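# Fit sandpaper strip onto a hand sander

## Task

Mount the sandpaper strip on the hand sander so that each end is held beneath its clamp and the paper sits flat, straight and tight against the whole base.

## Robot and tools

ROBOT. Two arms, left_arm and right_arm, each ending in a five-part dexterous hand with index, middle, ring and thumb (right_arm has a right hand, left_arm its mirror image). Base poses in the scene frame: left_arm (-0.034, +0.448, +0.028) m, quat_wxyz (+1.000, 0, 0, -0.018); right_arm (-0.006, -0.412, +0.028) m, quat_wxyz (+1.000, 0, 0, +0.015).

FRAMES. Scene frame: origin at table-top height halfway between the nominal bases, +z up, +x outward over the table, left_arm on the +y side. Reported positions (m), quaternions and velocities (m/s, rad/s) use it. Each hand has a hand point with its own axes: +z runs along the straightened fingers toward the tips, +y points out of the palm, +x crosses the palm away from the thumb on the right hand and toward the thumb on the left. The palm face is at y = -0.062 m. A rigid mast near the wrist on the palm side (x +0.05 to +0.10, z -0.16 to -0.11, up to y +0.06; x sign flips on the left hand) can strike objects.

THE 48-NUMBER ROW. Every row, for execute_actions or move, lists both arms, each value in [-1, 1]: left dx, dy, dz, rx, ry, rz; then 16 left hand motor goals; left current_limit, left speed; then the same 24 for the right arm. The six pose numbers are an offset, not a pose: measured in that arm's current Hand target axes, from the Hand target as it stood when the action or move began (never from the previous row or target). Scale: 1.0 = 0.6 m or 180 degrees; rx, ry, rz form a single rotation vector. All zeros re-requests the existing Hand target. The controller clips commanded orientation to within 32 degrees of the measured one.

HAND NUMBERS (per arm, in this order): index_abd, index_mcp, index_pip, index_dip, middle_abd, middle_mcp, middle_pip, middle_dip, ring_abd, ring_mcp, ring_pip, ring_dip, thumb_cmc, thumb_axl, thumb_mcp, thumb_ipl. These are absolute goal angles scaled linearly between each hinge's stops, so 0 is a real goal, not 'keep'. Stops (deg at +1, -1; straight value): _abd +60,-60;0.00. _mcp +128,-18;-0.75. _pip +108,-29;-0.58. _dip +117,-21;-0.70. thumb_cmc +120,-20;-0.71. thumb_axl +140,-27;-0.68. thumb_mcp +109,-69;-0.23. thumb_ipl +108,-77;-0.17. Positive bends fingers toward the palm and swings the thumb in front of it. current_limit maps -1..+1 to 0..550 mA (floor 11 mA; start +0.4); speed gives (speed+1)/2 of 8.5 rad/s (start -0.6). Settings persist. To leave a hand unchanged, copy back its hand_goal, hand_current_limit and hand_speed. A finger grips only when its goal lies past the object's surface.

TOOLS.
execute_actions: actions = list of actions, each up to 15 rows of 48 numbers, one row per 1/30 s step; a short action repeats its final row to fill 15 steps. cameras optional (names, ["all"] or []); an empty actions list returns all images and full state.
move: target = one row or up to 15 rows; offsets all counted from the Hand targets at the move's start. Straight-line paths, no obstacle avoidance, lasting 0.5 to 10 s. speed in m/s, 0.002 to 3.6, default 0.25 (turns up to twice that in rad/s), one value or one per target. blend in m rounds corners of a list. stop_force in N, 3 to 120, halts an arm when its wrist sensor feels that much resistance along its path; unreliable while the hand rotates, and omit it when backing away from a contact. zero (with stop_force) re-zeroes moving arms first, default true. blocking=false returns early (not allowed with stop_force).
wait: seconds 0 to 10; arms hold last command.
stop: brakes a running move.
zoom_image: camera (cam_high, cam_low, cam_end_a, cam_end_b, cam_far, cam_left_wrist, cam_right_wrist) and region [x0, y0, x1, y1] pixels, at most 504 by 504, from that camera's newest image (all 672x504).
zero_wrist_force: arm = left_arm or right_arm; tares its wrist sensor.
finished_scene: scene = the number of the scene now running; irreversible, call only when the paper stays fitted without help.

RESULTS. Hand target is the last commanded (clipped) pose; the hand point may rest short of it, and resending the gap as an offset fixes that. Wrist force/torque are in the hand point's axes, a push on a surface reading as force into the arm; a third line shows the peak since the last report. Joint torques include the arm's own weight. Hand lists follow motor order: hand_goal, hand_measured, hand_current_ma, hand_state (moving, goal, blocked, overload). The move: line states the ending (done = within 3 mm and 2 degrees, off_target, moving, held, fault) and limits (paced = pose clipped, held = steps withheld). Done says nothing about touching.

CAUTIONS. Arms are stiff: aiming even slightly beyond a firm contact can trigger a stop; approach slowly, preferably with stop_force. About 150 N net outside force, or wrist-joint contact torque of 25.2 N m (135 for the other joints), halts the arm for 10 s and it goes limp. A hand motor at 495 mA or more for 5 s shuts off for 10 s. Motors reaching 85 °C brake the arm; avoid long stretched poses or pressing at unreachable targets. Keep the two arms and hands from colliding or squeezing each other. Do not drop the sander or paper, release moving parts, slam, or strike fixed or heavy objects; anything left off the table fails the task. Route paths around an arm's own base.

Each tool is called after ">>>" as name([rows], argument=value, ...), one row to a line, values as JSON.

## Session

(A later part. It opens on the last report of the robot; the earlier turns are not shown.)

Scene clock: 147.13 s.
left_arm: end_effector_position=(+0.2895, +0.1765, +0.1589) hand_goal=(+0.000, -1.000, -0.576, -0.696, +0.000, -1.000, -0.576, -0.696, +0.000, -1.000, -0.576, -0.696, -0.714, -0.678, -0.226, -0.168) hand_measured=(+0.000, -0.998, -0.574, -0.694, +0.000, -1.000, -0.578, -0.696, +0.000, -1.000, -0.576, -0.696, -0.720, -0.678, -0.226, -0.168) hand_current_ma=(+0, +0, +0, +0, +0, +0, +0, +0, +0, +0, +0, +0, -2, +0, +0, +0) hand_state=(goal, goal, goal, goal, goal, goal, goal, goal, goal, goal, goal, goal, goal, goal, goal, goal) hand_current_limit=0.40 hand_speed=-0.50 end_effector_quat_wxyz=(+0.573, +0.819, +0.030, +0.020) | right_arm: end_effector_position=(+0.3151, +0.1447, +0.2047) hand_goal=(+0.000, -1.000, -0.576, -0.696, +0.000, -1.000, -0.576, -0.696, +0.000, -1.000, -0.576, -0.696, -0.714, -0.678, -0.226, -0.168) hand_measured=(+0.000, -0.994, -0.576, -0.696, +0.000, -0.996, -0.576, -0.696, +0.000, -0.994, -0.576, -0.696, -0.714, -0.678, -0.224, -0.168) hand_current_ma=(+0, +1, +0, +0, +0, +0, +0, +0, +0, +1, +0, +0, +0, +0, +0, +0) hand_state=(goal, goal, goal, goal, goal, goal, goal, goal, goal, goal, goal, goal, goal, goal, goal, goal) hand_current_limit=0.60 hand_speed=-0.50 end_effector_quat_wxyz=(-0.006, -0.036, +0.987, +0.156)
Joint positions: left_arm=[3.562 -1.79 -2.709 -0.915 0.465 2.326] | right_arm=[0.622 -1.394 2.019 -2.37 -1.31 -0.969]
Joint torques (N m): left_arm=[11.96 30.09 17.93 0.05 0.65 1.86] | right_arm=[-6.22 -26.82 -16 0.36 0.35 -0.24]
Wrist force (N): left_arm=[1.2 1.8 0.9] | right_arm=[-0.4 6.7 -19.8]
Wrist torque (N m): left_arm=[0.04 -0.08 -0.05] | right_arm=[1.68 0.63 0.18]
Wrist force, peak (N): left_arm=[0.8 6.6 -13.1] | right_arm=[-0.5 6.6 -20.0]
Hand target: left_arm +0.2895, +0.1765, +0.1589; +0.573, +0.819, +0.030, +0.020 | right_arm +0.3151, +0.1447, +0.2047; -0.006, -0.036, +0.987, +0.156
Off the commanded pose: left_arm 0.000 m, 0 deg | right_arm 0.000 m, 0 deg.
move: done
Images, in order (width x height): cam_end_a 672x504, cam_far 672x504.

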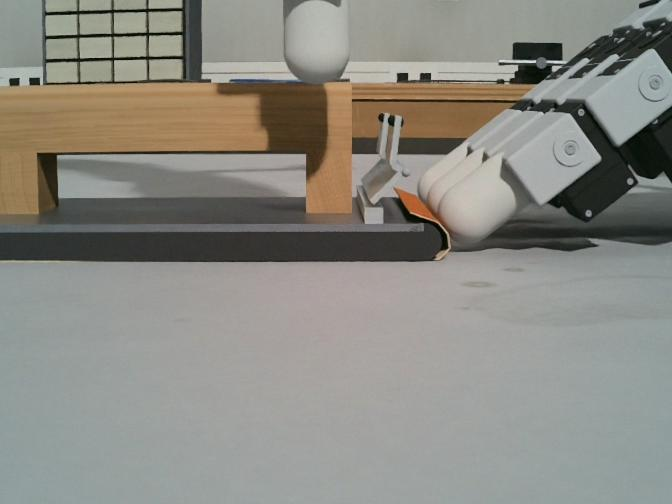

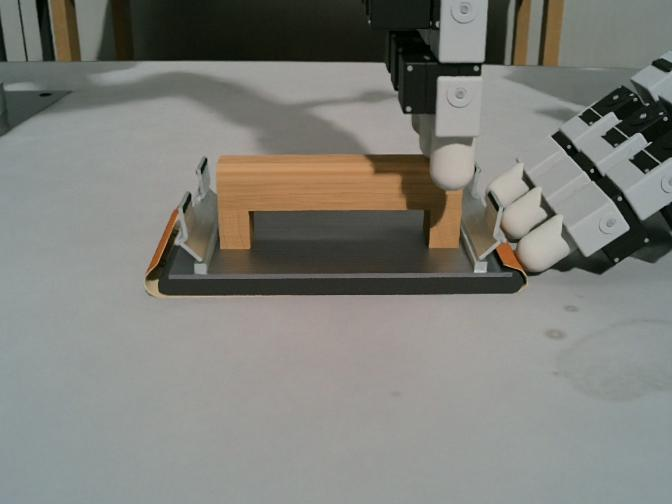

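>>> move([
  [0,0,0,0,0,0,0,-1,-0.576,-0.696,0,-1,-0.576,-0.696,0,-1,-0.576,-0.696,-0.714,-0.678,-0.226,-0.168,0.4,-0.5,0,0.0309,-0.0951,0,0,0,0,-1,-0.576,-0.696,0,-1,-0.576,-0.696,0,-1,-0.576,-0.696,-0.714,-0.678,-0.226,-0.168,0.6,-0.5],
  [0,0,0,0,0,0,0,-1,-0.576,-0.696,0,-1,-0.576,-0.696,0,-1,-0.576,-0.696,-0.714,-0.678,-0.226,-0.168,0.4,-0.5,0.0383,0.0436,-0.091,0,0,0,-0.04,-1,-0.576,-0.696,0.04,-1,-0.576,-0.696,0,-1,-0.576,-0.696,-0.714,-0.678,-0.226,-0.168,0.75,-0.5],
  [0,0,0,0,0,0,0,-1,-0.576,-0.696,0,-1,-0.576,-0.696,0,-1,-0.576,-0.696,-0.714,-0.678,-0.226,-0.168,0.4,-0.5,0.0383,0.0055,0.0262,0,0,0,-0.04,-1,-0.576,-0.696,0.04,-1,-0.576,-0.696,0,-1,-0.576,-0.696,-0.714,-0.678,-0.226,-0.168,0.75,-0.5],
], speed=[0.1,0.1,0.08], blend=[0.01,0,0], cameras=["cam_end_a","cam_far","cam_high"])

Scene clock: 166.87 s.
left_arm: end_effector_position=(+0.2895, +0.1765, +0.1589) hand_goal=(+0.000, -1.000, -0.576, -0.696, +0.000, -1.000, -0.576, -0.696, +0.000, -1.000, -0.576, -0.696, -0.714, -0.678, -0.226, -0.168) hand_measured=(+0.000, -0.998, -0.574, -0.694, +0.000, -1.000, -0.578, -0.696, +0.000, -1.000, -0.576, -0.696, -0.720, -0.678, -0.226, -0.168) hand_current_ma=(+0, +0, +0, +0, +0, +0, +0, +0, +0, +0, +0, +0, -2, +0, +0, +0) hand_state=(goal, goal, goal, goal, goal, goal, goal, goal, goal, goal, goal, goal, goal, goal, goal, goal) hand_current_limit=0.40 hand_speed=-0.50 end_effector_quat_wxyz=(+0.573, +0.819, +0.030, +0.020) | right_arm: end_effector_position=(+0.2917, +0.1509, +0.1908) hand_goal=(-0.040, -1.000, -0.576, -0.696, +0.040, -1.000, -0.576, -0.696, +0.000, -1.000, -0.576, -0.696, -0.714, -0.678, -0.226, -0.168) hand_measured=(-0.036, -0.996, -0.576, -0.696, +0.036, -0.996, -0.576, -0.696, +0.000, -0.994, -0.576, -0.696, -0.714, -0.678, -0.224, -0.168) hand_current_ma=(+0, +1, +0, +0, +0, +1, +0, +0, +0, +1, +0, +0, +0, +0, +0, +0) hand_state=(goal, goal, goal, goal, goal, goal, goal, goal, goal, goal, goal, goal, goal, goal, goal, goal) hand_current_limit=0.75 hand_speed=-0.50 end_effector_quat_wxyz=(-0.006, -0.036, +0.987, +0.156)
Joint positions: left_arm=[3.563 -1.79 -2.709 -0.916 0.465 2.326] | right_arm=[0.662 -1.39 2.06 -2.427 -1.317 -0.928]
Joint torques (N m): left_arm=[11.68 30.32 17.07 -0.02 0.4 1.6] | right_arm=[3.56 -14.91 -8.92 -4.64 1.85 1.62]
Wrist force (N): left_arm=[1.3 1.4 1.0] | right_arm=[-0.9 -0.5 0.5]
Wrist torque (N m): left_arm=[0.00 -0.08 -0.04] | right_arm=[-0.15 0.16 0.01]
Wrist force, peak (N): left_arm=[1.3 2.1 0.8] | right_arm=[-0.3 6.7 -20.2]
Hand target: left_arm +0.2895, +0.1765, +0.1589; +0.573, +0.819, +0.030, +0.020 | right_arm +0.2916, +0.1510, +0.1907; -0.006, -0.036, +0.987, +0.156
Off the commanded pose: left_arm 0.000 m, 0 deg | right_arm 0.000 m, 0 deg.
move: done
Images, in order (width x height): cam_high 672x504, cam_end_a 672x504, cam_far 672x504.

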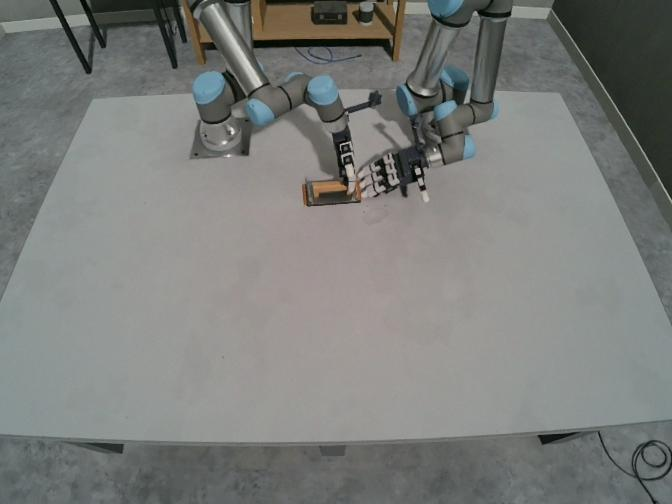

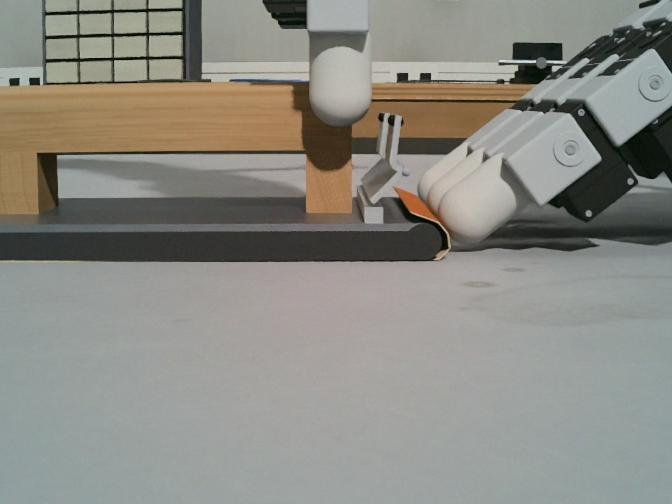

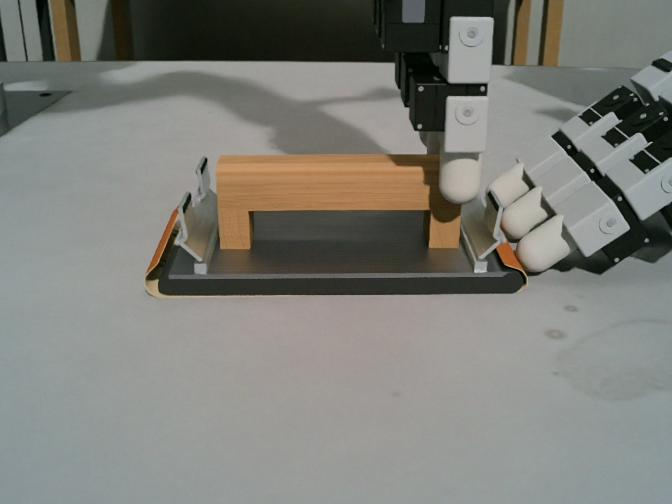

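>>> move([
  [0,0.00097,0.00266,0,0,0,0,-1,-0.576,-0.696,0,-1,-0.576,-0.696,0,-1,-0.576,-0.696,-0.714,-0.678,-0.226,-0.168,0.4,-0.5,0,-0.00685,0.02108,0,0,0,-0.04,-1,-0.576,-0.696,0.04,-1,-0.576,-0.696,0,-1,-0.576,-0.696,-0.714,-0.678,-0.226,-0.168,0.75,-0.5],
], speed=0.03, stop_force=10)

>>> move([
  [0,0,0,0,0,0,0,-1,-0.576,-0.696,0,-1,-0.576,-0.696,0,-1,-0.576,-0.696,-0.714,-0.678,-0.226,-0.168,0.4,-0.5,0,0.0111,0.0036,0,0,0,-0.04,-1,-0.576,-0.696,0.04,-1,-0.576,-0.696,0,-1,-0.576,-0.696,-0.714,-0.678,-0.226,-0.168,0.75,-0.5],
], speed=0.02, stop_force=12, cameras=["cam_end_a","cam_far"])

>>> zoom_image(camera="cam_end_a", region=[340, 100, 560, 270])

Scene clock: 173.97 s.
left_arm: end_effector_position=(+0.2896, +0.1748, +0.1589) hand_goal=(+0.000, -1.000, -0.576, -0.696, +0.000, -1.000, -0.576, -0.696, +0.000, -1.000, -0.576, -0.696, -0.714, -0.678, -0.226, -0.168) hand_measured=(+0.002, -0.998, -0.574, -0.694, +0.000, -1.000, -0.578, -0.696, +0.000, -1.000, -0.576, -0.696, -0.720, -0.678, -0.226, -0.168) hand_current_ma=(+0, +0, +0, +0, +0, +0, +0, +0, +0, +0, +0, +0, -2, +0, +0, +0) hand_state=(goal, goal, goal, goal, goal, goal, goal, goal, goal, goal, goal, goal, goal, goal, goal, goal) hand_current_limit=0.40 hand_speed=-0.50 end_effector_quat_wxyz=(+0.573, +0.819, +0.030, +0.020) | right_arm: end_effector_position=(+0.2916, +0.1510, +0.1774) hand_goal=(-0.040, -1.000, -0.576, -0.696, +0.040, -1.000, -0.576, -0.696, +0.000, -1.000, -0.576, -0.696, -0.714, -0.678, -0.226, -0.168) hand_measured=(-0.036, -0.996, -0.576, -0.696, +0.036, -0.996, -0.576, -0.696, +0.000, -0.994, -0.576, -0.696, -0.714, -0.678, -0.224, -0.168) hand_current_ma=(+0, +1, +0, +0, +0, +1, +0, +0, +0, +1, +0, +0, +0, +0, +0, +0) hand_state=(goal, goal, goal, goal, goal, goal, goal, goal, goal, goal, goal, goal, goal, goal, goal, goal) hand_current_limit=0.75 hand_speed=-0.50 end_effector_quat_wxyz=(-0.006, -0.036, +0.987, +0.156)
Joint positions: left_arm=[3.556 -1.794 -2.71 -0.901 0.461 2.315] | right_arm=[0.662 -1.367 2.076 -2.465 -1.317 -0.928]
Joint torques (N m): left_arm=[-9.95 1.11 -7.62 2.93 -2.36 -1.12] | right_arm=[-0.48 -14.85 -9.73 -4.63 1.87 -0.68]
Wrist force (N): left_arm=[1.1 2.2 0.3] | right_arm=[-0.8 -0.4 0.5]
Wrist torque (N m): left_arm=[0.07 -0.05 0.05] | right_arm=[-0.16 0.16 0.00]
Wrist force, peak (N): left_arm=[1.4 2.2 0.4] | right_arm=[-1.3 -0.5 0.5]
Hand target: left_arm +0.2896, +0.1748, +0.1589; +0.573, +0.819, +0.030, +0.020 | right_arm +0.2916, +0.1509, +0.1774; -0.006, -0.036, +0.987, +0.156
Off the commanded pose: left_arm 0.000 m, 0 deg | right_arm 0.000 m, 0 deg.
move: done

Scene clock: 175.37 s.
left_arm: end_effector_position=(+0.2896, +0.1748, +0.1589) hand_goal=(+0.000, -1.000, -0.576, -0.696, +0.000, -1.000, -0.576, -0.696, +0.000, -1.000, -0.576, -0.696, -0.714, -0.678, -0.226, -0.168) hand_measured=(+0.002, -0.998, -0.574, -0.694, +0.000, -1.000, -0.578, -0.696, +0.000, -1.000, -0.576, -0.696, -0.720, -0.678, -0.226, -0.168) hand_current_ma=(+0, +0, +0, +0, +0, +0, +0, +0, +0, +0, +0, +0, -2, +0, +0, +0) hand_state=(goal, goal, goal, goal, goal, goal, goal, goal, goal, goal, goal, goal, goal, goal, goal, goal) hand_current_limit=0.40 hand_speed=-0.50 end_effector_quat_wxyz=(+0.573, +0.819, +0.030, +0.020) | right_arm: end_effector_position=(+0.2911, +0.1579, +0.1774) hand_goal=(-0.040, -1.000, -0.576, -0.696, +0.040, -1.000, -0.576, -0.696, +0.000, -1.000, -0.576, -0.696, -0.714, -0.678, -0.226, -0.168) hand_measured=(-0.036, -1.000, -0.580, -0.696, +0.036, -1.000, -0.582, -0.698, +0.000, -0.994, -0.576, -0.696, -0.714, -0.678, -0.224, -0.168) hand_current_ma=(+0, +0, -1, +0, +0, +0, -1, +0, +0, +1, +0, +0, +0, +0, +0, +0) hand_state=(goal, goal, goal, goal, goal, goal, goal, goal, goal, goal, goal, goal, goal, goal, goal, goal) hand_current_limit=0.75 hand_speed=-0.50 end_effector_quat_wxyz=(-0.006, -0.036, +0.987, +0.156)
Joint positions: left_arm=[3.556 -1.794 -2.71 -0.901 0.461 2.315] | right_arm=[0.673 -1.355 2.061 -2.465 -1.319 -0.917]
Joint torques (N m): left_arm=[-8.36 1.74 -6.51 2.96 -2.1 -1.1] | right_arm=[11.25 -15.37 -26.04 -4.83 -0.86 1.74]
Wrist force (N): left_arm=[1.1 2.0 0.1] | right_arm=[-0.9 -1.3 -0.9]
Wrist torque (N m): left_arm=[0.05 -0.04 0.06] | right_arm=[0.11 0.18 -0.03]
Wrist force, peak (N): left_arm=[1.2 2.6 0.2] | right_arm=[-1.0 -2.0 -0.7]
Hand target: left_arm +0.2896, +0.1748, +0.1589; +0.573, +0.819, +0.030, +0.020 | right_arm +0.2911, +0.1579, +0.1774; -0.006, -0.036, +0.987, +0.156
Off the commanded pose: left_arm 0.000 m, 0 deg | right_arm 0.000 m, 0 deg.
move: done
Images, in order (width x height): cam_end_a 672x504, cam_far 672x504.

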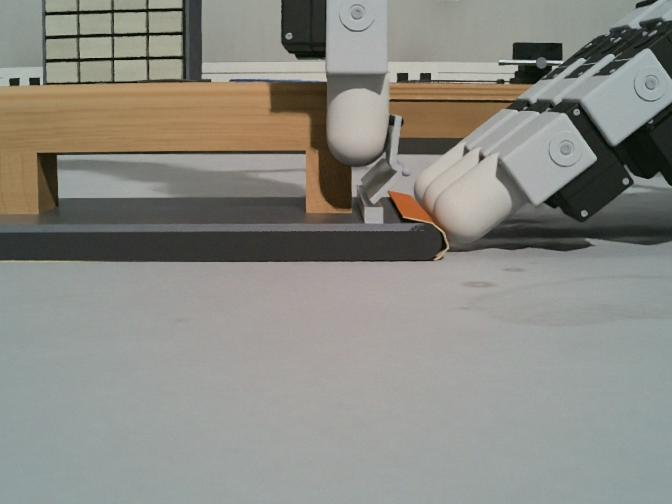

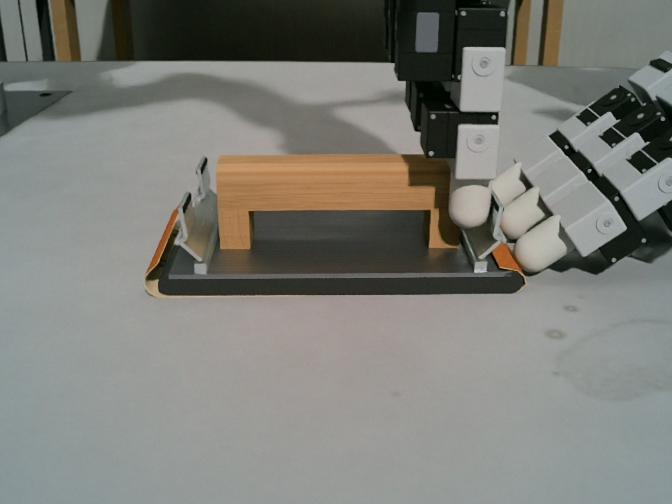

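Scaled by 2.291 from the camera's 672x504 image, which has a finer 960x720 frame.

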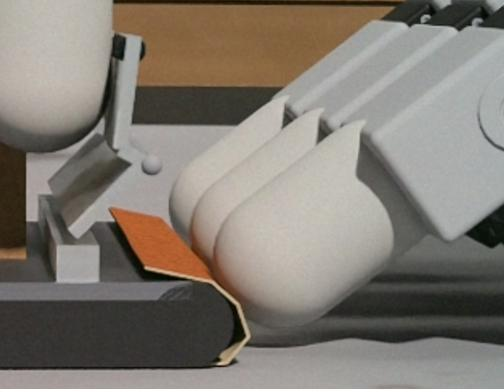

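>>> move([
  [0,0.00086,0.00235,0,0,0,0,-1,-0.576,-0.696,0,-1,-0.576,-0.696,0,-1,-0.576,-0.696,-0.714,-0.678,-0.226,-0.168,0.4,-0.5,0,0.00634,0.00206,0,0,0,-0.04,-1,-0.576,-0.696,0.04,-1,-0.576,-0.696,0,-1,-0.576,-0.696,-0.714,-0.678,-0.226,-0.168,0.75,-0.5],
], speed=0.02, cameras=["cam_end_a","cam_far"])

>>> zoom_image(camera="cam_end_a", region=[340, 100, 560, 270])

Scene clock: 181.17 s.
left_arm: end_effector_position=(+0.2897, +0.1734, +0.1589) hand_goal=(+0.000, -1.000, -0.576, -0.696, +0.000, -1.000, -0.576, -0.696, +0.000, -1.000, -0.576, -0.696, -0.714, -0.678, -0.226, -0.168) hand_measured=(+0.002, -1.000, -0.576, -0.694, +0.000, -1.000, -0.580, -0.696, +0.000, -1.000, -0.576, -0.696, -0.720, -0.678, -0.226, -0.168) hand_current_ma=(+0, +0, +0, +0, +0, +0, -1, +0, +0, +0, +0, +0, -2, +0, +0, +0) hand_state=(goal, goal, goal, goal, goal, goal, goal, goal, goal, goal, goal, goal, goal, goal, goal, goal) hand_current_limit=0.40 hand_speed=-0.50 end_effector_quat_wxyz=(+0.573, +0.819, +0.030, +0.020) | right_arm: end_effector_position=(+0.2908, +0.1618, +0.1774) hand_goal=(-0.040, -1.000, -0.576, -0.696, +0.040, -1.000, -0.576, -0.696, +0.000, -1.000, -0.576, -0.696, -0.714, -0.678, -0.226, -0.168) hand_measured=(-0.036, -1.000, -0.598, -0.706, +0.036, -1.000, -0.600, -0.708, +0.000, -0.994, -0.576, -0.696, -0.714, -0.678, -0.224, -0.168) hand_current_ma=(+0, +0, -13, -4, +0, +0, -15, -4, +0, +1, +0, +0, +0, +0, +0, +0) hand_state=(goal, goal, blocked, goal, goal, goal, blocked, goal, goal, goal, goal, goal, goal, goal, goal, goal) hand_current_limit=0.75 hand_speed=-0.50 end_effector_quat_wxyz=(-0.006, -0.036, +0.987, +0.156)
Joint positions: left_arm=[3.551 -1.797 -2.711 -0.888 0.457 2.306] | right_arm=[0.68 -1.348 2.053 -2.465 -1.32 -0.91]
Joint torques (N m): left_arm=[-11.75 0.09 -9.68 2.58 -1.92 -1.43] | right_arm=[11.74 -17.52 -28.27 -5.34 0.1 1.81]
Wrist force (N): left_arm=[1.1 4.1 -8.9] | right_arm=[-1.0 -5.2 0.8]
Wrist torque (N m): left_arm=[0.95 0.04 0.06] | right_arm=[0.20 0.13 -0.06]
Wrist force, peak (N): left_arm=[0.9 4.6 -9.3] | right_arm=[-1.0 -5.3 0.5]
Hand target: left_arm +0.2897, +0.1734, +0.1589; +0.573, +0.819, +0.030, +0.020 | right_arm +0.2908, +0.1619, +0.1774; -0.006, -0.036, +0.987, +0.156
Off the commanded pose: left_arm 0.000 m, 0 deg | right_arm 0.000 m, 0 deg.
move: done
Images, in order (width x height): cam_end_a 672x504, cam_far 672x504.

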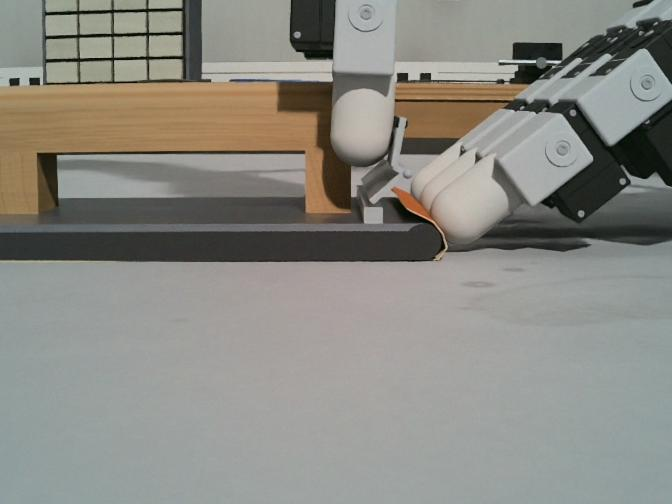

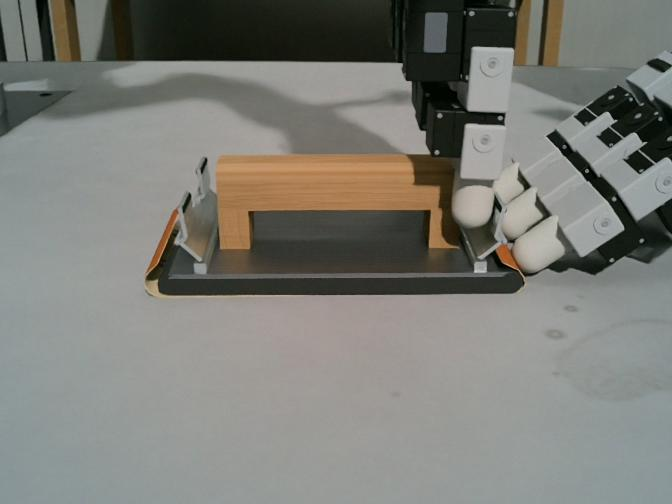

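Scaled by 2.291 from the camera's 672x504 image, which has a finer 960x720 frame.

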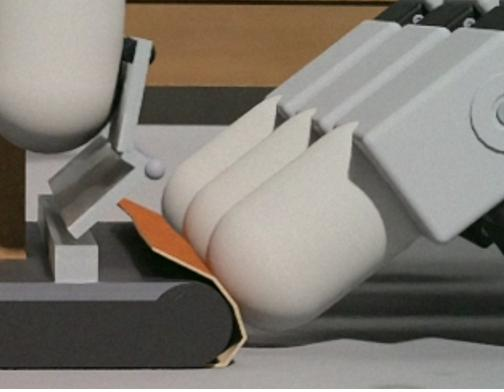

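>>> move([
  [0,0,0,0,0,0,0,-1,-0.576,-0.696,0,-1,-0.576,-0.696,0,-1,-0.576,-0.696,-0.714,-0.678,-0.226,-0.168,0.4,-0.5,0,0.00793,0.00258,0,0,0,-0.04,-1,-0.576,-0.696,0.04,-1,-0.576,-0.696,0,-1,-0.576,-0.696,-0.714,-0.678,-0.226,-0.168,0.75,-0.5],
], speed=0.02, cameras=["cam_end_a","cam_far"])

>>> zoom_image(camera="cam_end_a", region=[340, 100, 560, 270])

Scene clock: 185.00 s.
left_arm: end_effector_position=(+0.2897, +0.1733, +0.1589) hand_goal=(+0.000, -1.000, -0.576, -0.696, +0.000, -1.000, -0.576, -0.696, +0.000, -1.000, -0.576, -0.696, -0.714, -0.678, -0.226, -0.168) hand_measured=(+0.002, -1.000, -0.578, -0.696, +0.000, -1.000, -0.580, -0.696, +0.000, -1.000, -0.576, -0.696, -0.722, -0.678, -0.226, -0.168) hand_current_ma=(+0, +0, +0, +0, +0, +0, -1, +0, +0, +0, +0, +0, -2, +0, +0, +0) hand_state=(goal, goal, goal, goal, goal, goal, goal, goal, goal, goal, goal, goal, goal, goal, goal, goal) hand_current_limit=0.40 hand_speed=-0.50 end_effector_quat_wxyz=(+0.573, +0.819, +0.030, +0.020) | right_arm: end_effector_position=(+0.2904, +0.1668, +0.1774) hand_goal=(-0.040, -1.000, -0.576, -0.696, +0.040, -1.000, -0.576, -0.696, +0.000, -1.000, -0.576, -0.696, -0.714, -0.678, -0.226, -0.168) hand_measured=(-0.036, -1.000, -0.578, -0.698, +0.036, -1.000, -0.578, -0.698, +0.000, -0.994, -0.576, -0.696, -0.714, -0.678, -0.224, -0.168) hand_current_ma=(+0, +0, +0, +0, +0, +0, +0, +0, +0, +1, +0, +0, +0, +0, +0, +0) hand_state=(goal, goal, goal, goal, goal, goal, goal, goal, goal, goal, goal, goal, goal, goal, goal, goal) hand_current_limit=0.75 hand_speed=-0.50 end_effector_quat_wxyz=(-0.006, -0.036, +0.987, +0.156)
Joint positions: left_arm=[3.55 -1.797 -2.711 -0.888 0.457 2.305] | right_arm=[0.688 -1.339 2.042 -2.465 -1.322 -0.902]
Joint torques (N m): left_arm=[-4.65 6.55 -3.71 1.75 -1.92 -0.3] | right_arm=[10.01 -19.69 -25.87 -2.73 -1.28 1.35]
Wrist force (N): left_arm=[1.1 1.6 -0.4] | right_arm=[-0.8 -0.5 0.1]
Wrist torque (N m): left_arm=[0.18 -0.02 0.03] | right_arm=[-0.14 0.16 -0.03]
Wrist force, peak (N): left_arm=[1.1 4.7 -9.5] | right_arm=[-1.1 -5.6 0.9]
Hand target: left_arm +0.2897, +0.1734, +0.1589; +0.573, +0.819, +0.030, +0.020 | right_arm +0.2904, +0.1669, +0.1774; -0.006, -0.036, +0.987, +0.156
Off the commanded pose: left_arm 0.000 m, 0 deg | right_arm 0.000 m, 0 deg.
move: done
Images, in order (width x height): cam_end_a 672x504, cam_far 672x504.

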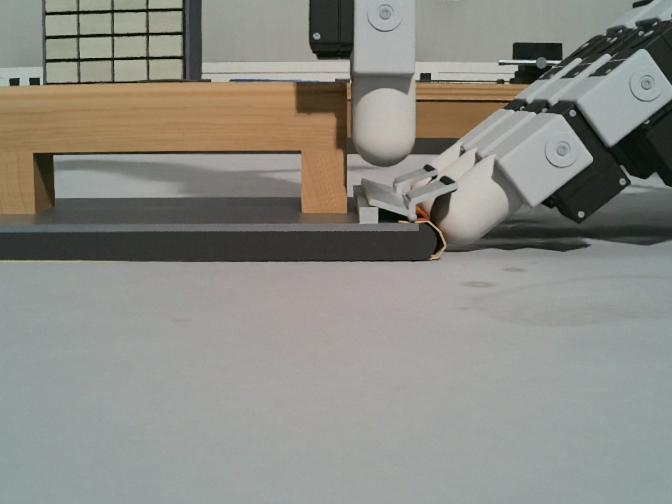

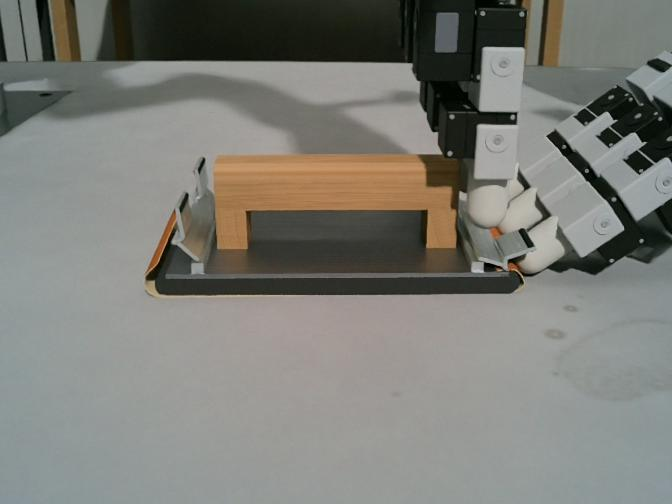

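Scaled by 2.291 from the camera's 672x504 image, which has a finer 960x720 frame.

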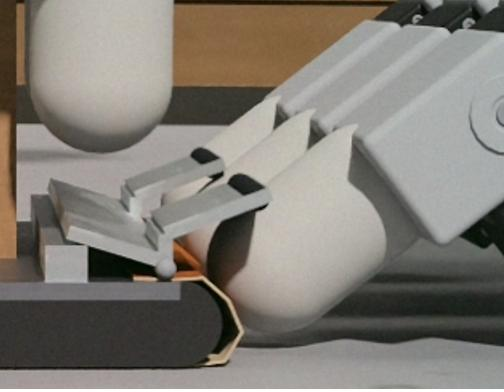

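>>> move([
  [0,-0.00684,-0.0188,0,0,0,0,-1,-0.576,-0.696,0,-1,-0.576,-0.696,0,-1,-0.576,-0.696,-0.714,-0.678,-0.226,-0.168,0.4,-0.5,0,0.0309,-0.0951,0,0,0,-0.04,-1,-0.576,-0.696,0.04,-1,-0.576,-0.696,0,-1,-0.576,-0.696,-0.714,-0.678,-0.226,-0.168,0.75,-0.5],
  [0,-0.01425,-0.0392,0,0,0,0,-1,-0.576,-0.696,0,-1,-0.576,-0.696,0,-1,-0.576,-0.696,-0.714,-0.678,-0.226,-0.168,0.4,-0.5,0,0.0309,-0.0951,0,0,0,-0.04,-1,-0.576,-0.696,0.04,-1,-0.576,-0.696,0,-1,-0.576,-0.696,-0.714,-0.678,-0.226,-0.168,0.75,-0.5],
], speed=[0.08,0.08], blend=[0.005,0], cameras=["cam_end_a","cam_far","cam_left_wrist","cam_right_wrist"])

>>> zoom_image(camera="cam_end_a", region=[340, 150, 500, 280])

>>> zoom_image(camera="cam_far", region=[440, 190, 560, 310])

Scene clock: 196.50 s.
left_arm: end_effector_position=(+0.2879, +0.1983, +0.1589) hand_goal=(+0.000, -1.000, -0.576, -0.696, +0.000, -1.000, -0.576, -0.696, +0.000, -1.000, -0.576, -0.696, -0.714, -0.678, -0.226, -0.168) hand_measured=(+0.000, -1.000, -0.576, -0.696, +0.000, -1.000, -0.580, -0.696, +0.000, -1.000, -0.576, -0.696, -0.722, -0.678, -0.226, -0.168) hand_current_ma=(+0, +0, +0, +0, +0, +0, -1, +0, +0, +0, +0, +0, -2, +0, +0, +0) hand_state=(goal, goal, goal, goal, goal, goal, goal, goal, goal, goal, goal, goal, goal, goal, goal, goal) hand_current_limit=0.40 hand_speed=-0.50 end_effector_quat_wxyz=(+0.573, +0.819, +0.030, +0.020) | right_arm: end_effector_position=(+0.2904, +0.1670, +0.2374) hand_goal=(-0.040, -1.000, -0.576, -0.696, +0.040, -1.000, -0.576, -0.696, +0.000, -1.000, -0.576, -0.696, -0.714, -0.678, -0.226, -0.168) hand_measured=(-0.036, -1.000, -0.578, -0.698, +0.036, -1.000, -0.578, -0.698, +0.000, -0.994, -0.576, -0.696, -0.714, -0.678, -0.224, -0.168) hand_current_ma=(+0, +0, +0, +0, +0, +0, +0, +0, +0, +1, +0, +0, +0, +0, +0, +0) hand_state=(goal, goal, goal, goal, goal, goal, goal, goal, goal, goal, goal, goal, goal, goal, goal, goal) hand_current_limit=0.75 hand_speed=-0.50 end_effector_quat_wxyz=(-0.006, -0.036, +0.987, +0.156)
Joint positions: left_arm=[3.644 -1.753 -2.694 -1.078 0.521 2.452] | right_arm=[0.688 -1.429 1.966 -2.3 -1.322 -0.902]
Joint torques (N m): left_arm=[11.47 29.69 18.21 -0.5 0.66 1.66] | right_arm=[-7.65 -36.35 -26.59 -1.87 -0.98 -2.08]
Wrist force (N): left_arm=[1.2 1.0 1.0] | right_arm=[-0.8 -0.1 0.5]
Wrist torque (N m): left_arm=[0.02 -0.11 -0.03] | right_arm=[-0.12 0.13 -0.02]
Wrist force, peak (N): left_arm=[1.6 1.8 -0.7] | right_arm=[-0.8 -0.7 1.1]
Hand target: left_arm +0.2879, +0.1983, +0.1589; +0.573, +0.819, +0.030, +0.020 | right_arm +0.2905, +0.1670, +0.2374; -0.006, -0.036, +0.987, +0.156
Off the commanded pose: left_arm 0.000 m, 0 deg | right_arm 0.000 m, 0 deg.
move: done
Images, in order (width x height): cam_end_a 672x504, cam_far 672x504, cam_left_wrist 672x504, cam_right_wrist 672x504.

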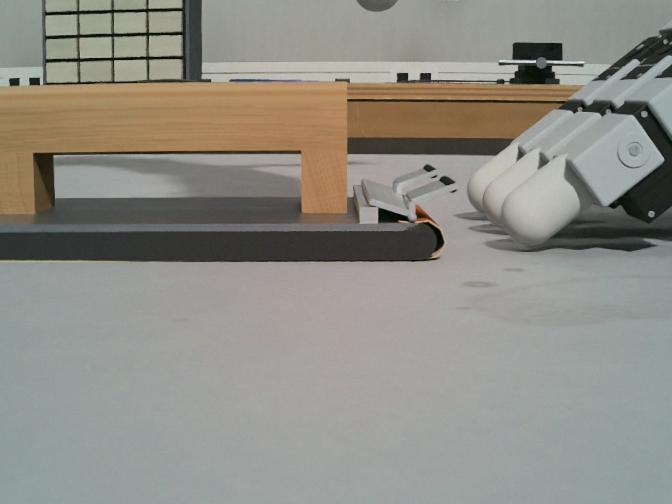

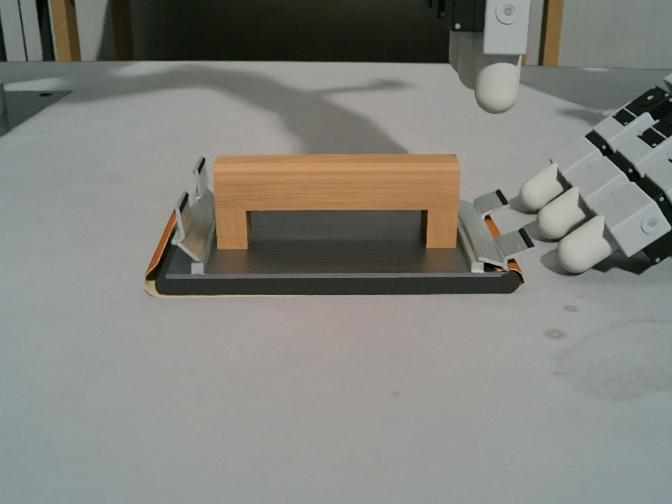

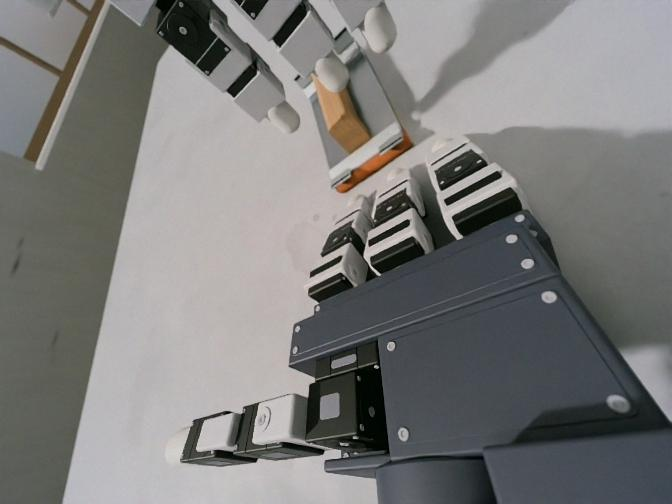

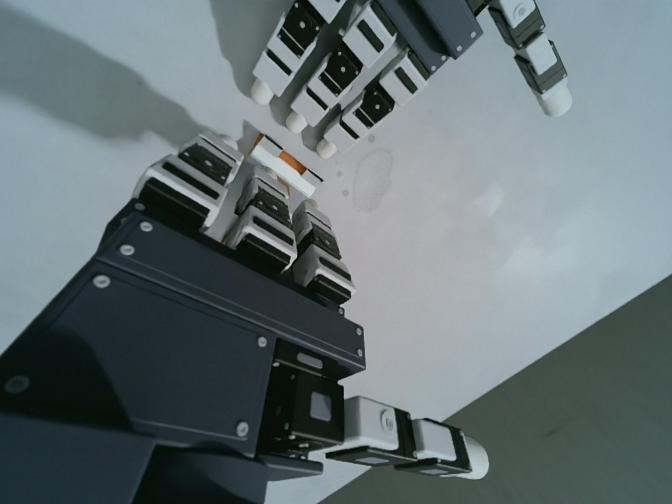

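Scaled by 3.150 from the camera's 672x504 image, which has a finer 960x720 frame.

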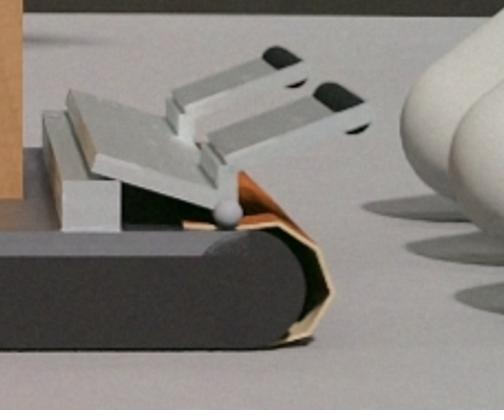

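Scaled by 4.200 from the camera's 672x504 image, which has a finer 960x720 frame.

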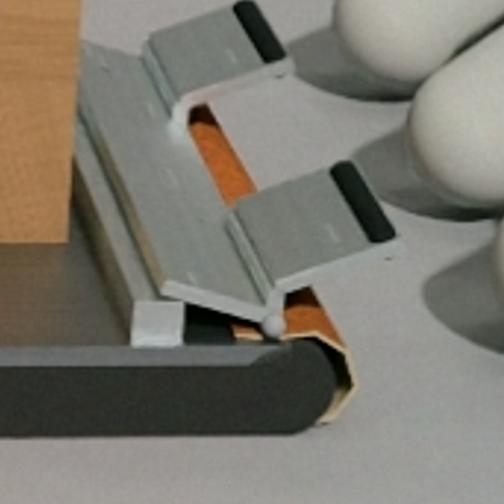

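>>> move([
  [0,0,0,0,0,0,0,-1,-0.576,-0.696,0,-1,-0.576,-0.696,0,-1,-0.576,-0.696,-0.714,-0.678,-0.226,-0.168,0.4,-0.5,-0.0383,-0.04058,-0.01318,0,0,0,0,-1,-0.576,-0.696,0,-1,-0.576,-0.696,0,-1,-0.576,-0.696,-0.714,-0.678,-0.226,-0.168,0.6,-0.5],
  [0,0.00627,0.01723,0,0,0,0,-1,-0.576,-0.696,0,-1,-0.576,-0.696,0,-1,-0.576,-0.696,-0.714,-0.678,-0.226,-0.168,0.4,-0.5,-0.0383,-0.05546,0.03263,0,0,0,0,-1,-0.576,-0.696,0,-1,-0.576,-0.696,0,-1,-0.576,-0.696,-0.714,-0.678,-0.226,-0.168,0.6,-0.5],
], speed=[0.08,0.08])

>>> move([
  [0,0,0,0,0,0,0,-1,-0.576,-0.696,0,-1,-0.576,-0.696,0,-1,-0.576,-0.696,-0.714,-0.678,-0.226,-0.168,0.4,-0.5,0,-0.00234,0.0072,0,0,0,0,-1,-0.576,-0.696,0,-1,-0.576,-0.696,0,-1,-0.576,-0.696,-0.714,-0.678,-0.226,-0.168,0.6,-0.5],
], speed=0.02, stop_force=20, cameras=["cam_far"])

Scene clock: 217.67 s.
left_arm: end_effector_position=(+0.2887, +0.1874, +0.1589) hand_goal=(+0.000, -1.000, -0.576, -0.696, +0.000, -1.000, -0.576, -0.696, +0.000, -1.000, -0.576, -0.696, -0.714, -0.678, -0.226, -0.168) hand_measured=(+0.000, -1.000, -0.576, -0.696, +0.000, -1.000, -0.580, -0.696, +0.000, -1.000, -0.576, -0.696, -0.722, -0.678, -0.226, -0.168) hand_current_ma=(+0, +0, +0, +0, +0, +0, -1, +0, +0, +0, +0, +0, -2, +0, +0, +0) hand_state=(goal, goal, goal, goal, goal, goal, goal, goal, goal, goal, goal, goal, goal, goal, goal, goal) hand_current_limit=0.40 hand_speed=-0.50 end_effector_quat_wxyz=(+0.573, +0.819, +0.030, +0.020) | right_arm: end_effector_position=(+0.3153, +0.1431, +0.2086) hand_goal=(+0.000, -1.000, -0.576, -0.696, +0.000, -1.000, -0.576, -0.696, +0.000, -1.000, -0.576, -0.696, -0.714, -0.678, -0.226, -0.168) hand_measured=(-0.004, -1.000, -0.578, -0.698, +0.004, -1.000, -0.578, -0.698, +0.000, -0.994, -0.576, -0.696, -0.714, -0.678, -0.224, -0.168) hand_current_ma=(+0, +0, +0, +0, +0, +0, +0, +0, +0, +1, +0, +0, +0, +0, +0, +0) hand_state=(goal, goal, goal, goal, goal, goal, goal, goal, goal, goal, goal, goal, goal, goal, goal, goal) hand_current_limit=0.60 hand_speed=-0.50 end_effector_quat_wxyz=(-0.006, -0.036, +0.987, +0.156)
Joint positions: left_arm=[3.603 -1.769 -2.702 -1.003 0.492 2.393] | right_arm=[0.619 -1.403 2.017 -2.359 -1.309 -0.972]
Joint torques (N m): left_arm=[-7.55 0.74 -6.88 2.91 -2.26 -1.3] | right_arm=[-0.77 -16.05 -11.28 -4.78 1.86 1.32]
Wrist force (N): left_arm=[1.2 1.1 1.4] | right_arm=[-0.5 -0.3 0.2]
Wrist torque (N m): left_arm=[-0.02 -0.11 0.06] | right_arm=[-0.10 0.14 0.11]
Wrist force, peak (N): left_arm=[1.4 1.4 1.4] | right_arm=[-1.0 -0.1 0.8]
Hand target: left_arm +0.2887, +0.1873, +0.1589; +0.573, +0.819, +0.030, +0.020 | right_arm +0.3152, +0.1431, +0.2085; -0.006, -0.036, +0.987, +0.156
Off the commanded pose: left_arm 0.000 m, 0 deg | right_arm 0.000 m, 0 deg.
move: done

Scene clock: 219.37 s.
left_arm: end_effector_position=(+0.2887, +0.1873, +0.1589) hand_goal=(+0.000, -1.000, -0.576, -0.696, +0.000, -1.000, -0.576, -0.696, +0.000, -1.000, -0.576, -0.696, -0.714, -0.678, -0.226, -0.168) hand_measured=(+0.000, -1.000, -0.576, -0.696, +0.000, -1.000, -0.580, -0.696, +0.000, -1.000, -0.576, -0.696, -0.722, -0.678, -0.226, -0.168) hand_current_ma=(+0, +0, +0, +0, +0, +0, -1, +0, +0, +0, +0, +0, -2, +0, +0, +0) hand_state=(goal, goal, goal, goal, goal, goal, goal, goal, goal, goal, goal, goal, goal, goal, goal, goal) hand_current_limit=0.40 hand_speed=-0.50 end_effector_quat_wxyz=(+0.573, +0.819, +0.030, +0.020) | right_arm: end_effector_position=(+0.3153, +0.1432, +0.2047) hand_goal=(+0.000, -1.000, -0.576, -0.696, +0.000, -1.000, -0.576, -0.696, +0.000, -1.000, -0.576, -0.696, -0.714, -0.678, -0.226, -0.168) hand_measured=(-0.004, -1.000, -0.578, -0.698, +0.004, -1.000, -0.580, -0.698, +0.000, -0.994, -0.576, -0.696, -0.714, -0.678, -0.224, -0.168) hand_current_ma=(+0, +0, +0, +0, +1, +0, -1, +0, +0, +1, +0, +0, +0, +0, +0, +0) hand_state=(goal, goal, goal, goal, goal, goal, goal, goal, goal, goal, goal, goal, goal, goal, goal, goal) hand_current_limit=0.60 hand_speed=-0.50 end_effector_quat_wxyz=(-0.006, -0.036, +0.987, +0.156)
Joint positions: left_arm=[3.603 -1.769 -2.702 -1.002 0.492 2.392] | right_arm=[0.619 -1.397 2.022 -2.37 -1.309 -0.972]
Joint torques (N m): left_arm=[-7.67 1.5 -5.48 2.97 -2.35 -1.02] | right_arm=[5.04 -27.02 -17.88 0.54 0.45 1.11]
Wrist force (N): left_arm=[1.3 1.2 1.2] | right_arm=[-0.2 6.0 -18.8]
Wrist torque (N m): left_arm=[0.03 -0.12 0.06] | right_arm=[1.64 0.64 0.30]
Wrist force, peak (N): left_arm=[1.4 1.3 1.6] | right_arm=[-0.3 7.0 -21.8]
Hand target: left_arm +0.2887, +0.1873, +0.1589; +0.573, +0.819, +0.030, +0.020 | right_arm +0.3153, +0.1432, +0.2047; -0.006, -0.036, +0.987, +0.156 (not the last commanded pose)
Off the commanded pose: left_arm 0.000 m, 0 deg | right_arm 0.001 m, 0 deg.
move: contact (right_arm)
Images, in order (width x height): cam_far 672x504.

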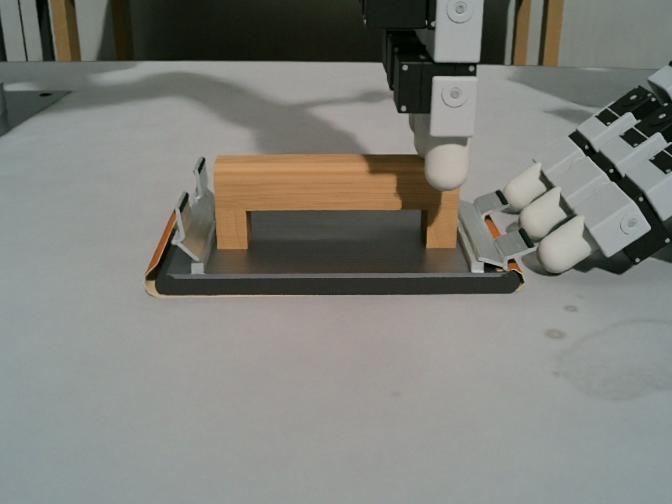

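>>> move([
  [0,0.0043,0.0171,0,0,0,0,-1,-0.576,-0.696,0,-1,-0.576,-0.696,0,-1,-0.576,-0.696,-0.714,-0.678,-0.226,-0.168,0.4,-0.5,0,0,0,0,0,0,0,-1,-0.576,-0.696,0,-1,-0.576,-0.696,0,-1,-0.576,-0.696,-0.714,-0.678,-0.226,-0.168,0.6,-0.5],
], speed=0.04)

>>> move([
  [0,0.00456,0.01214,0,0,0,0,-1,-0.576,-0.696,0,-1,-0.576,-0.696,0,-1,-0.576,-0.696,-0.714,-0.678,-0.226,-0.168,0.4,-0.5,0,0,0,0,0,0,0,-1,-0.576,-0.696,0,-1,-0.576,-0.696,0,-1,-0.576,-0.696,-0.714,-0.678,-0.226,-0.168,0.6,-0.5],
], speed=0.01, stop_force=15, cameras=["cam_end_a","cam_far"])

>>> zoom_image(camera="cam_end_a", region=[340, 150, 500, 280])

>>> zoom_image(camera="cam_far", region=[120, 190, 240, 310])

Scene clock: 227.70 s.
left_arm: end_effector_position=(+0.2895, +0.1769, +0.1578) hand_goal=(+0.000, -1.000, -0.576, -0.696, +0.000, -1.000, -0.576, -0.696, +0.000, -1.000, -0.576, -0.696, -0.714, -0.678, -0.226, -0.168) hand_measured=(+0.000, -1.000, -0.576, -0.696, +0.000, -1.000, -0.580, -0.696, +0.000, -1.000, -0.576, -0.696, -0.722, -0.678, -0.226, -0.168) hand_current_ma=(+0, +0, +0, +0, +0, +0, -1, +0, +0, +0, +0, +0, -2, +0, +0, +0) hand_state=(goal, goal, goal, goal, goal, goal, goal, goal, goal, goal, goal, goal, goal, goal, goal, goal) hand_current_limit=0.40 hand_speed=-0.50 end_effector_quat_wxyz=(+0.573, +0.819, +0.030, +0.020) | right_arm: end_effector_position=(+0.3153, +0.1432, +0.2047) hand_goal=(+0.000, -1.000, -0.576, -0.696, +0.000, -1.000, -0.576, -0.696, +0.000, -1.000, -0.576, -0.696, -0.714, -0.678, -0.226, -0.168) hand_measured=(-0.004, -1.000, -0.578, -0.698, +0.004, -1.000, -0.580, -0.698, +0.000, -0.994, -0.576, -0.696, -0.714, -0.678, -0.224, -0.168) hand_current_ma=(+0, +0, +0, +0, +1, +0, -1, +0, +0, +1, +0, +0, +0, +0, +0, +0) hand_state=(goal, goal, goal, goal, goal, goal, goal, goal, goal, goal, goal, goal, goal, goal, goal, goal) hand_current_limit=0.60 hand_speed=-0.50 end_effector_quat_wxyz=(-0.006, -0.036, +0.987, +0.156)
Joint positions: left_arm=[3.564 -1.795 -2.709 -0.912 0.466 2.329] | right_arm=[0.619 -1.397 2.022 -2.37 -1.309 -0.972]
Joint torques (N m): left_arm=[-8.74 2.23 -6.12 3.14 -2.13 -1.15] | right_arm=[-4.15 -26.16 -18.19 -0.9 0.31 -0.03]
Wrist force (N): left_arm=[1.4 1.0 1.2] | right_arm=[-0.2 6.1 -19.1]
Wrist torque (N m): left_arm=[0.00 -0.12 0.07] | right_arm=[1.65 0.64 0.30]
Wrist force, peak (N): left_arm=[1.4 1.2 1.6] | right_arm=[-0.1 6.1 -19.4]
Hand target: left_arm +0.2895, +0.1768, +0.1578; +0.573, +0.819, +0.030, +0.020 | right_arm +0.3153, +0.1432, +0.2047; -0.006, -0.036, +0.987, +0.156
Off the commanded pose: left_arm 0.000 m, 0 deg | right_arm 0.000 m, 0 deg.
move: done

Scene clock: 229.57 s.
left_arm: end_effector_position=(+0.2899, +0.1718, +0.1579) hand_goal=(+0.000, -1.000, -0.576, -0.696, +0.000, -1.000, -0.576, -0.696, +0.000, -1.000, -0.576, -0.696, -0.714, -0.678, -0.226, -0.168) hand_measured=(+0.002, -1.000, -0.590, -0.700, +0.002, -1.000, -0.590, -0.700, +0.000, -1.000, -0.576, -0.696, -0.722, -0.678, -0.226, -0.168) hand_current_ma=(+0, +0, -8, -1, +0, +0, -6, -1, +0, +0, +0, +0, -2, +0, +0, +0) hand_state=(goal, goal, goal, goal, goal, goal, goal, goal, goal, goal, goal, goal, goal, goal, goal, goal) hand_current_limit=0.40 hand_speed=-0.50 end_effector_quat_wxyz=(+0.573, +0.819, +0.030, +0.020) | right_arm: end_effector_position=(+0.3153, +0.1432, +0.2047) hand_goal=(+0.000, -1.000, -0.576, -0.696, +0.000, -1.000, -0.576, -0.696, +0.000, -1.000, -0.576, -0.696, -0.714, -0.678, -0.226, -0.168) hand_measured=(-0.004, -1.000, -0.578, -0.698, +0.004, -1.000, -0.580, -0.698, +0.000, -0.994, -0.576, -0.696, -0.714, -0.678, -0.224, -0.168) hand_current_ma=(+0, +0, +0, +0, +1, +0, -1, +0, +0, +1, +0, +0, +0, +0, +0, +0) hand_state=(goal, goal, goal, goal, goal, goal, goal, goal, goal, goal, goal, goal, goal, goal, goal, goal) hand_current_limit=0.60 hand_speed=-0.50 end_effector_quat_wxyz=(-0.006, -0.036, +0.987, +0.156)
Joint positions: left_arm=[3.544 -1.807 -2.712 -0.868 0.454 2.295] | right_arm=[0.619 -1.397 2.022 -2.37 -1.309 -0.972]
Joint torques (N m): left_arm=[7.95 29.18 14.58 -0.88 1.43 1.46] | right_arm=[-6.95 -25.98 -18.38 -0.89 0.38 -0.1]
Wrist force (N): left_arm=[0.7 4.9 -14.1] | right_arm=[-0.2 6.2 -18.7]
Wrist torque (N m): left_arm=[1.44 -0.06 -0.10] | right_arm=[1.66 0.62 0.31]
Wrist force, peak (N): left_arm=[0.8 6.5 -21.4] | right_arm=[-0.2 5.9 -19.4]
Hand target: left_arm +0.2899, +0.1718, +0.1579; +0.573, +0.819, +0.030, +0.020 (not the last commanded pose) | right_arm +0.3153, +0.1432, +0.2047; -0.006, -0.036, +0.987, +0.156
Off the commanded pose: left_arm 0.003 m, 0 deg | right_arm 0.000 m, 0 deg.
move: contact (left_arm)
Images, in order (width x height): cam_end_a 672x504, cam_far 672x504.

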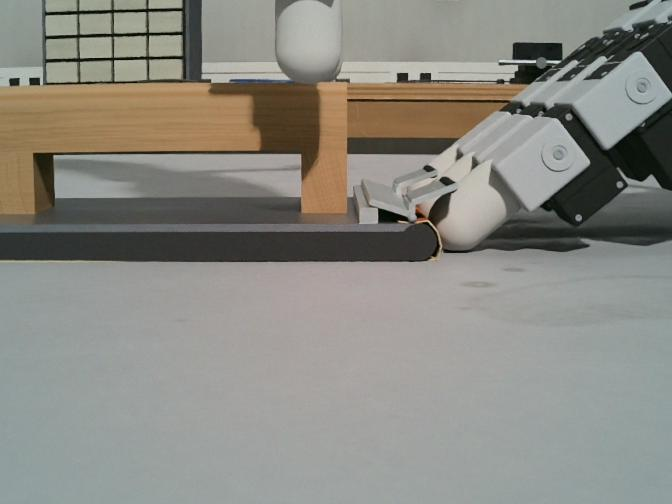

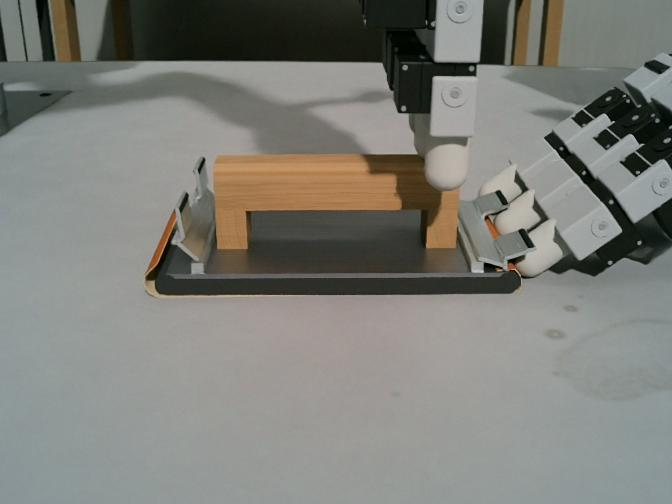

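Scaled by 3.150 from the camera's 672x504 image, which has a finer 960x720 frame.

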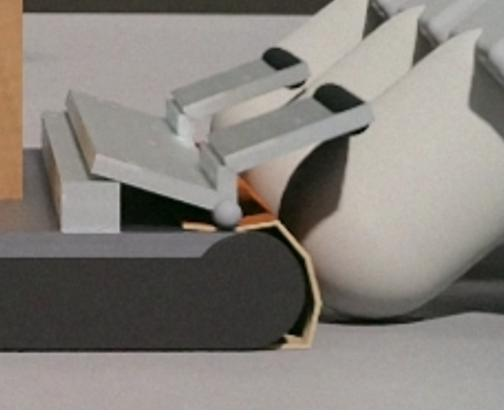

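Scaled by 4.200 from the camera's 672x504 image, which has a finer 960x720 frame.

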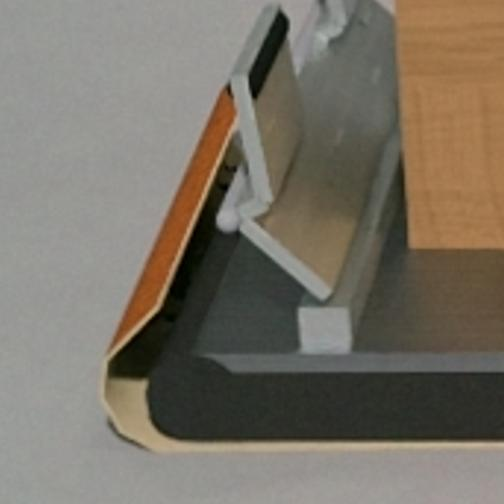

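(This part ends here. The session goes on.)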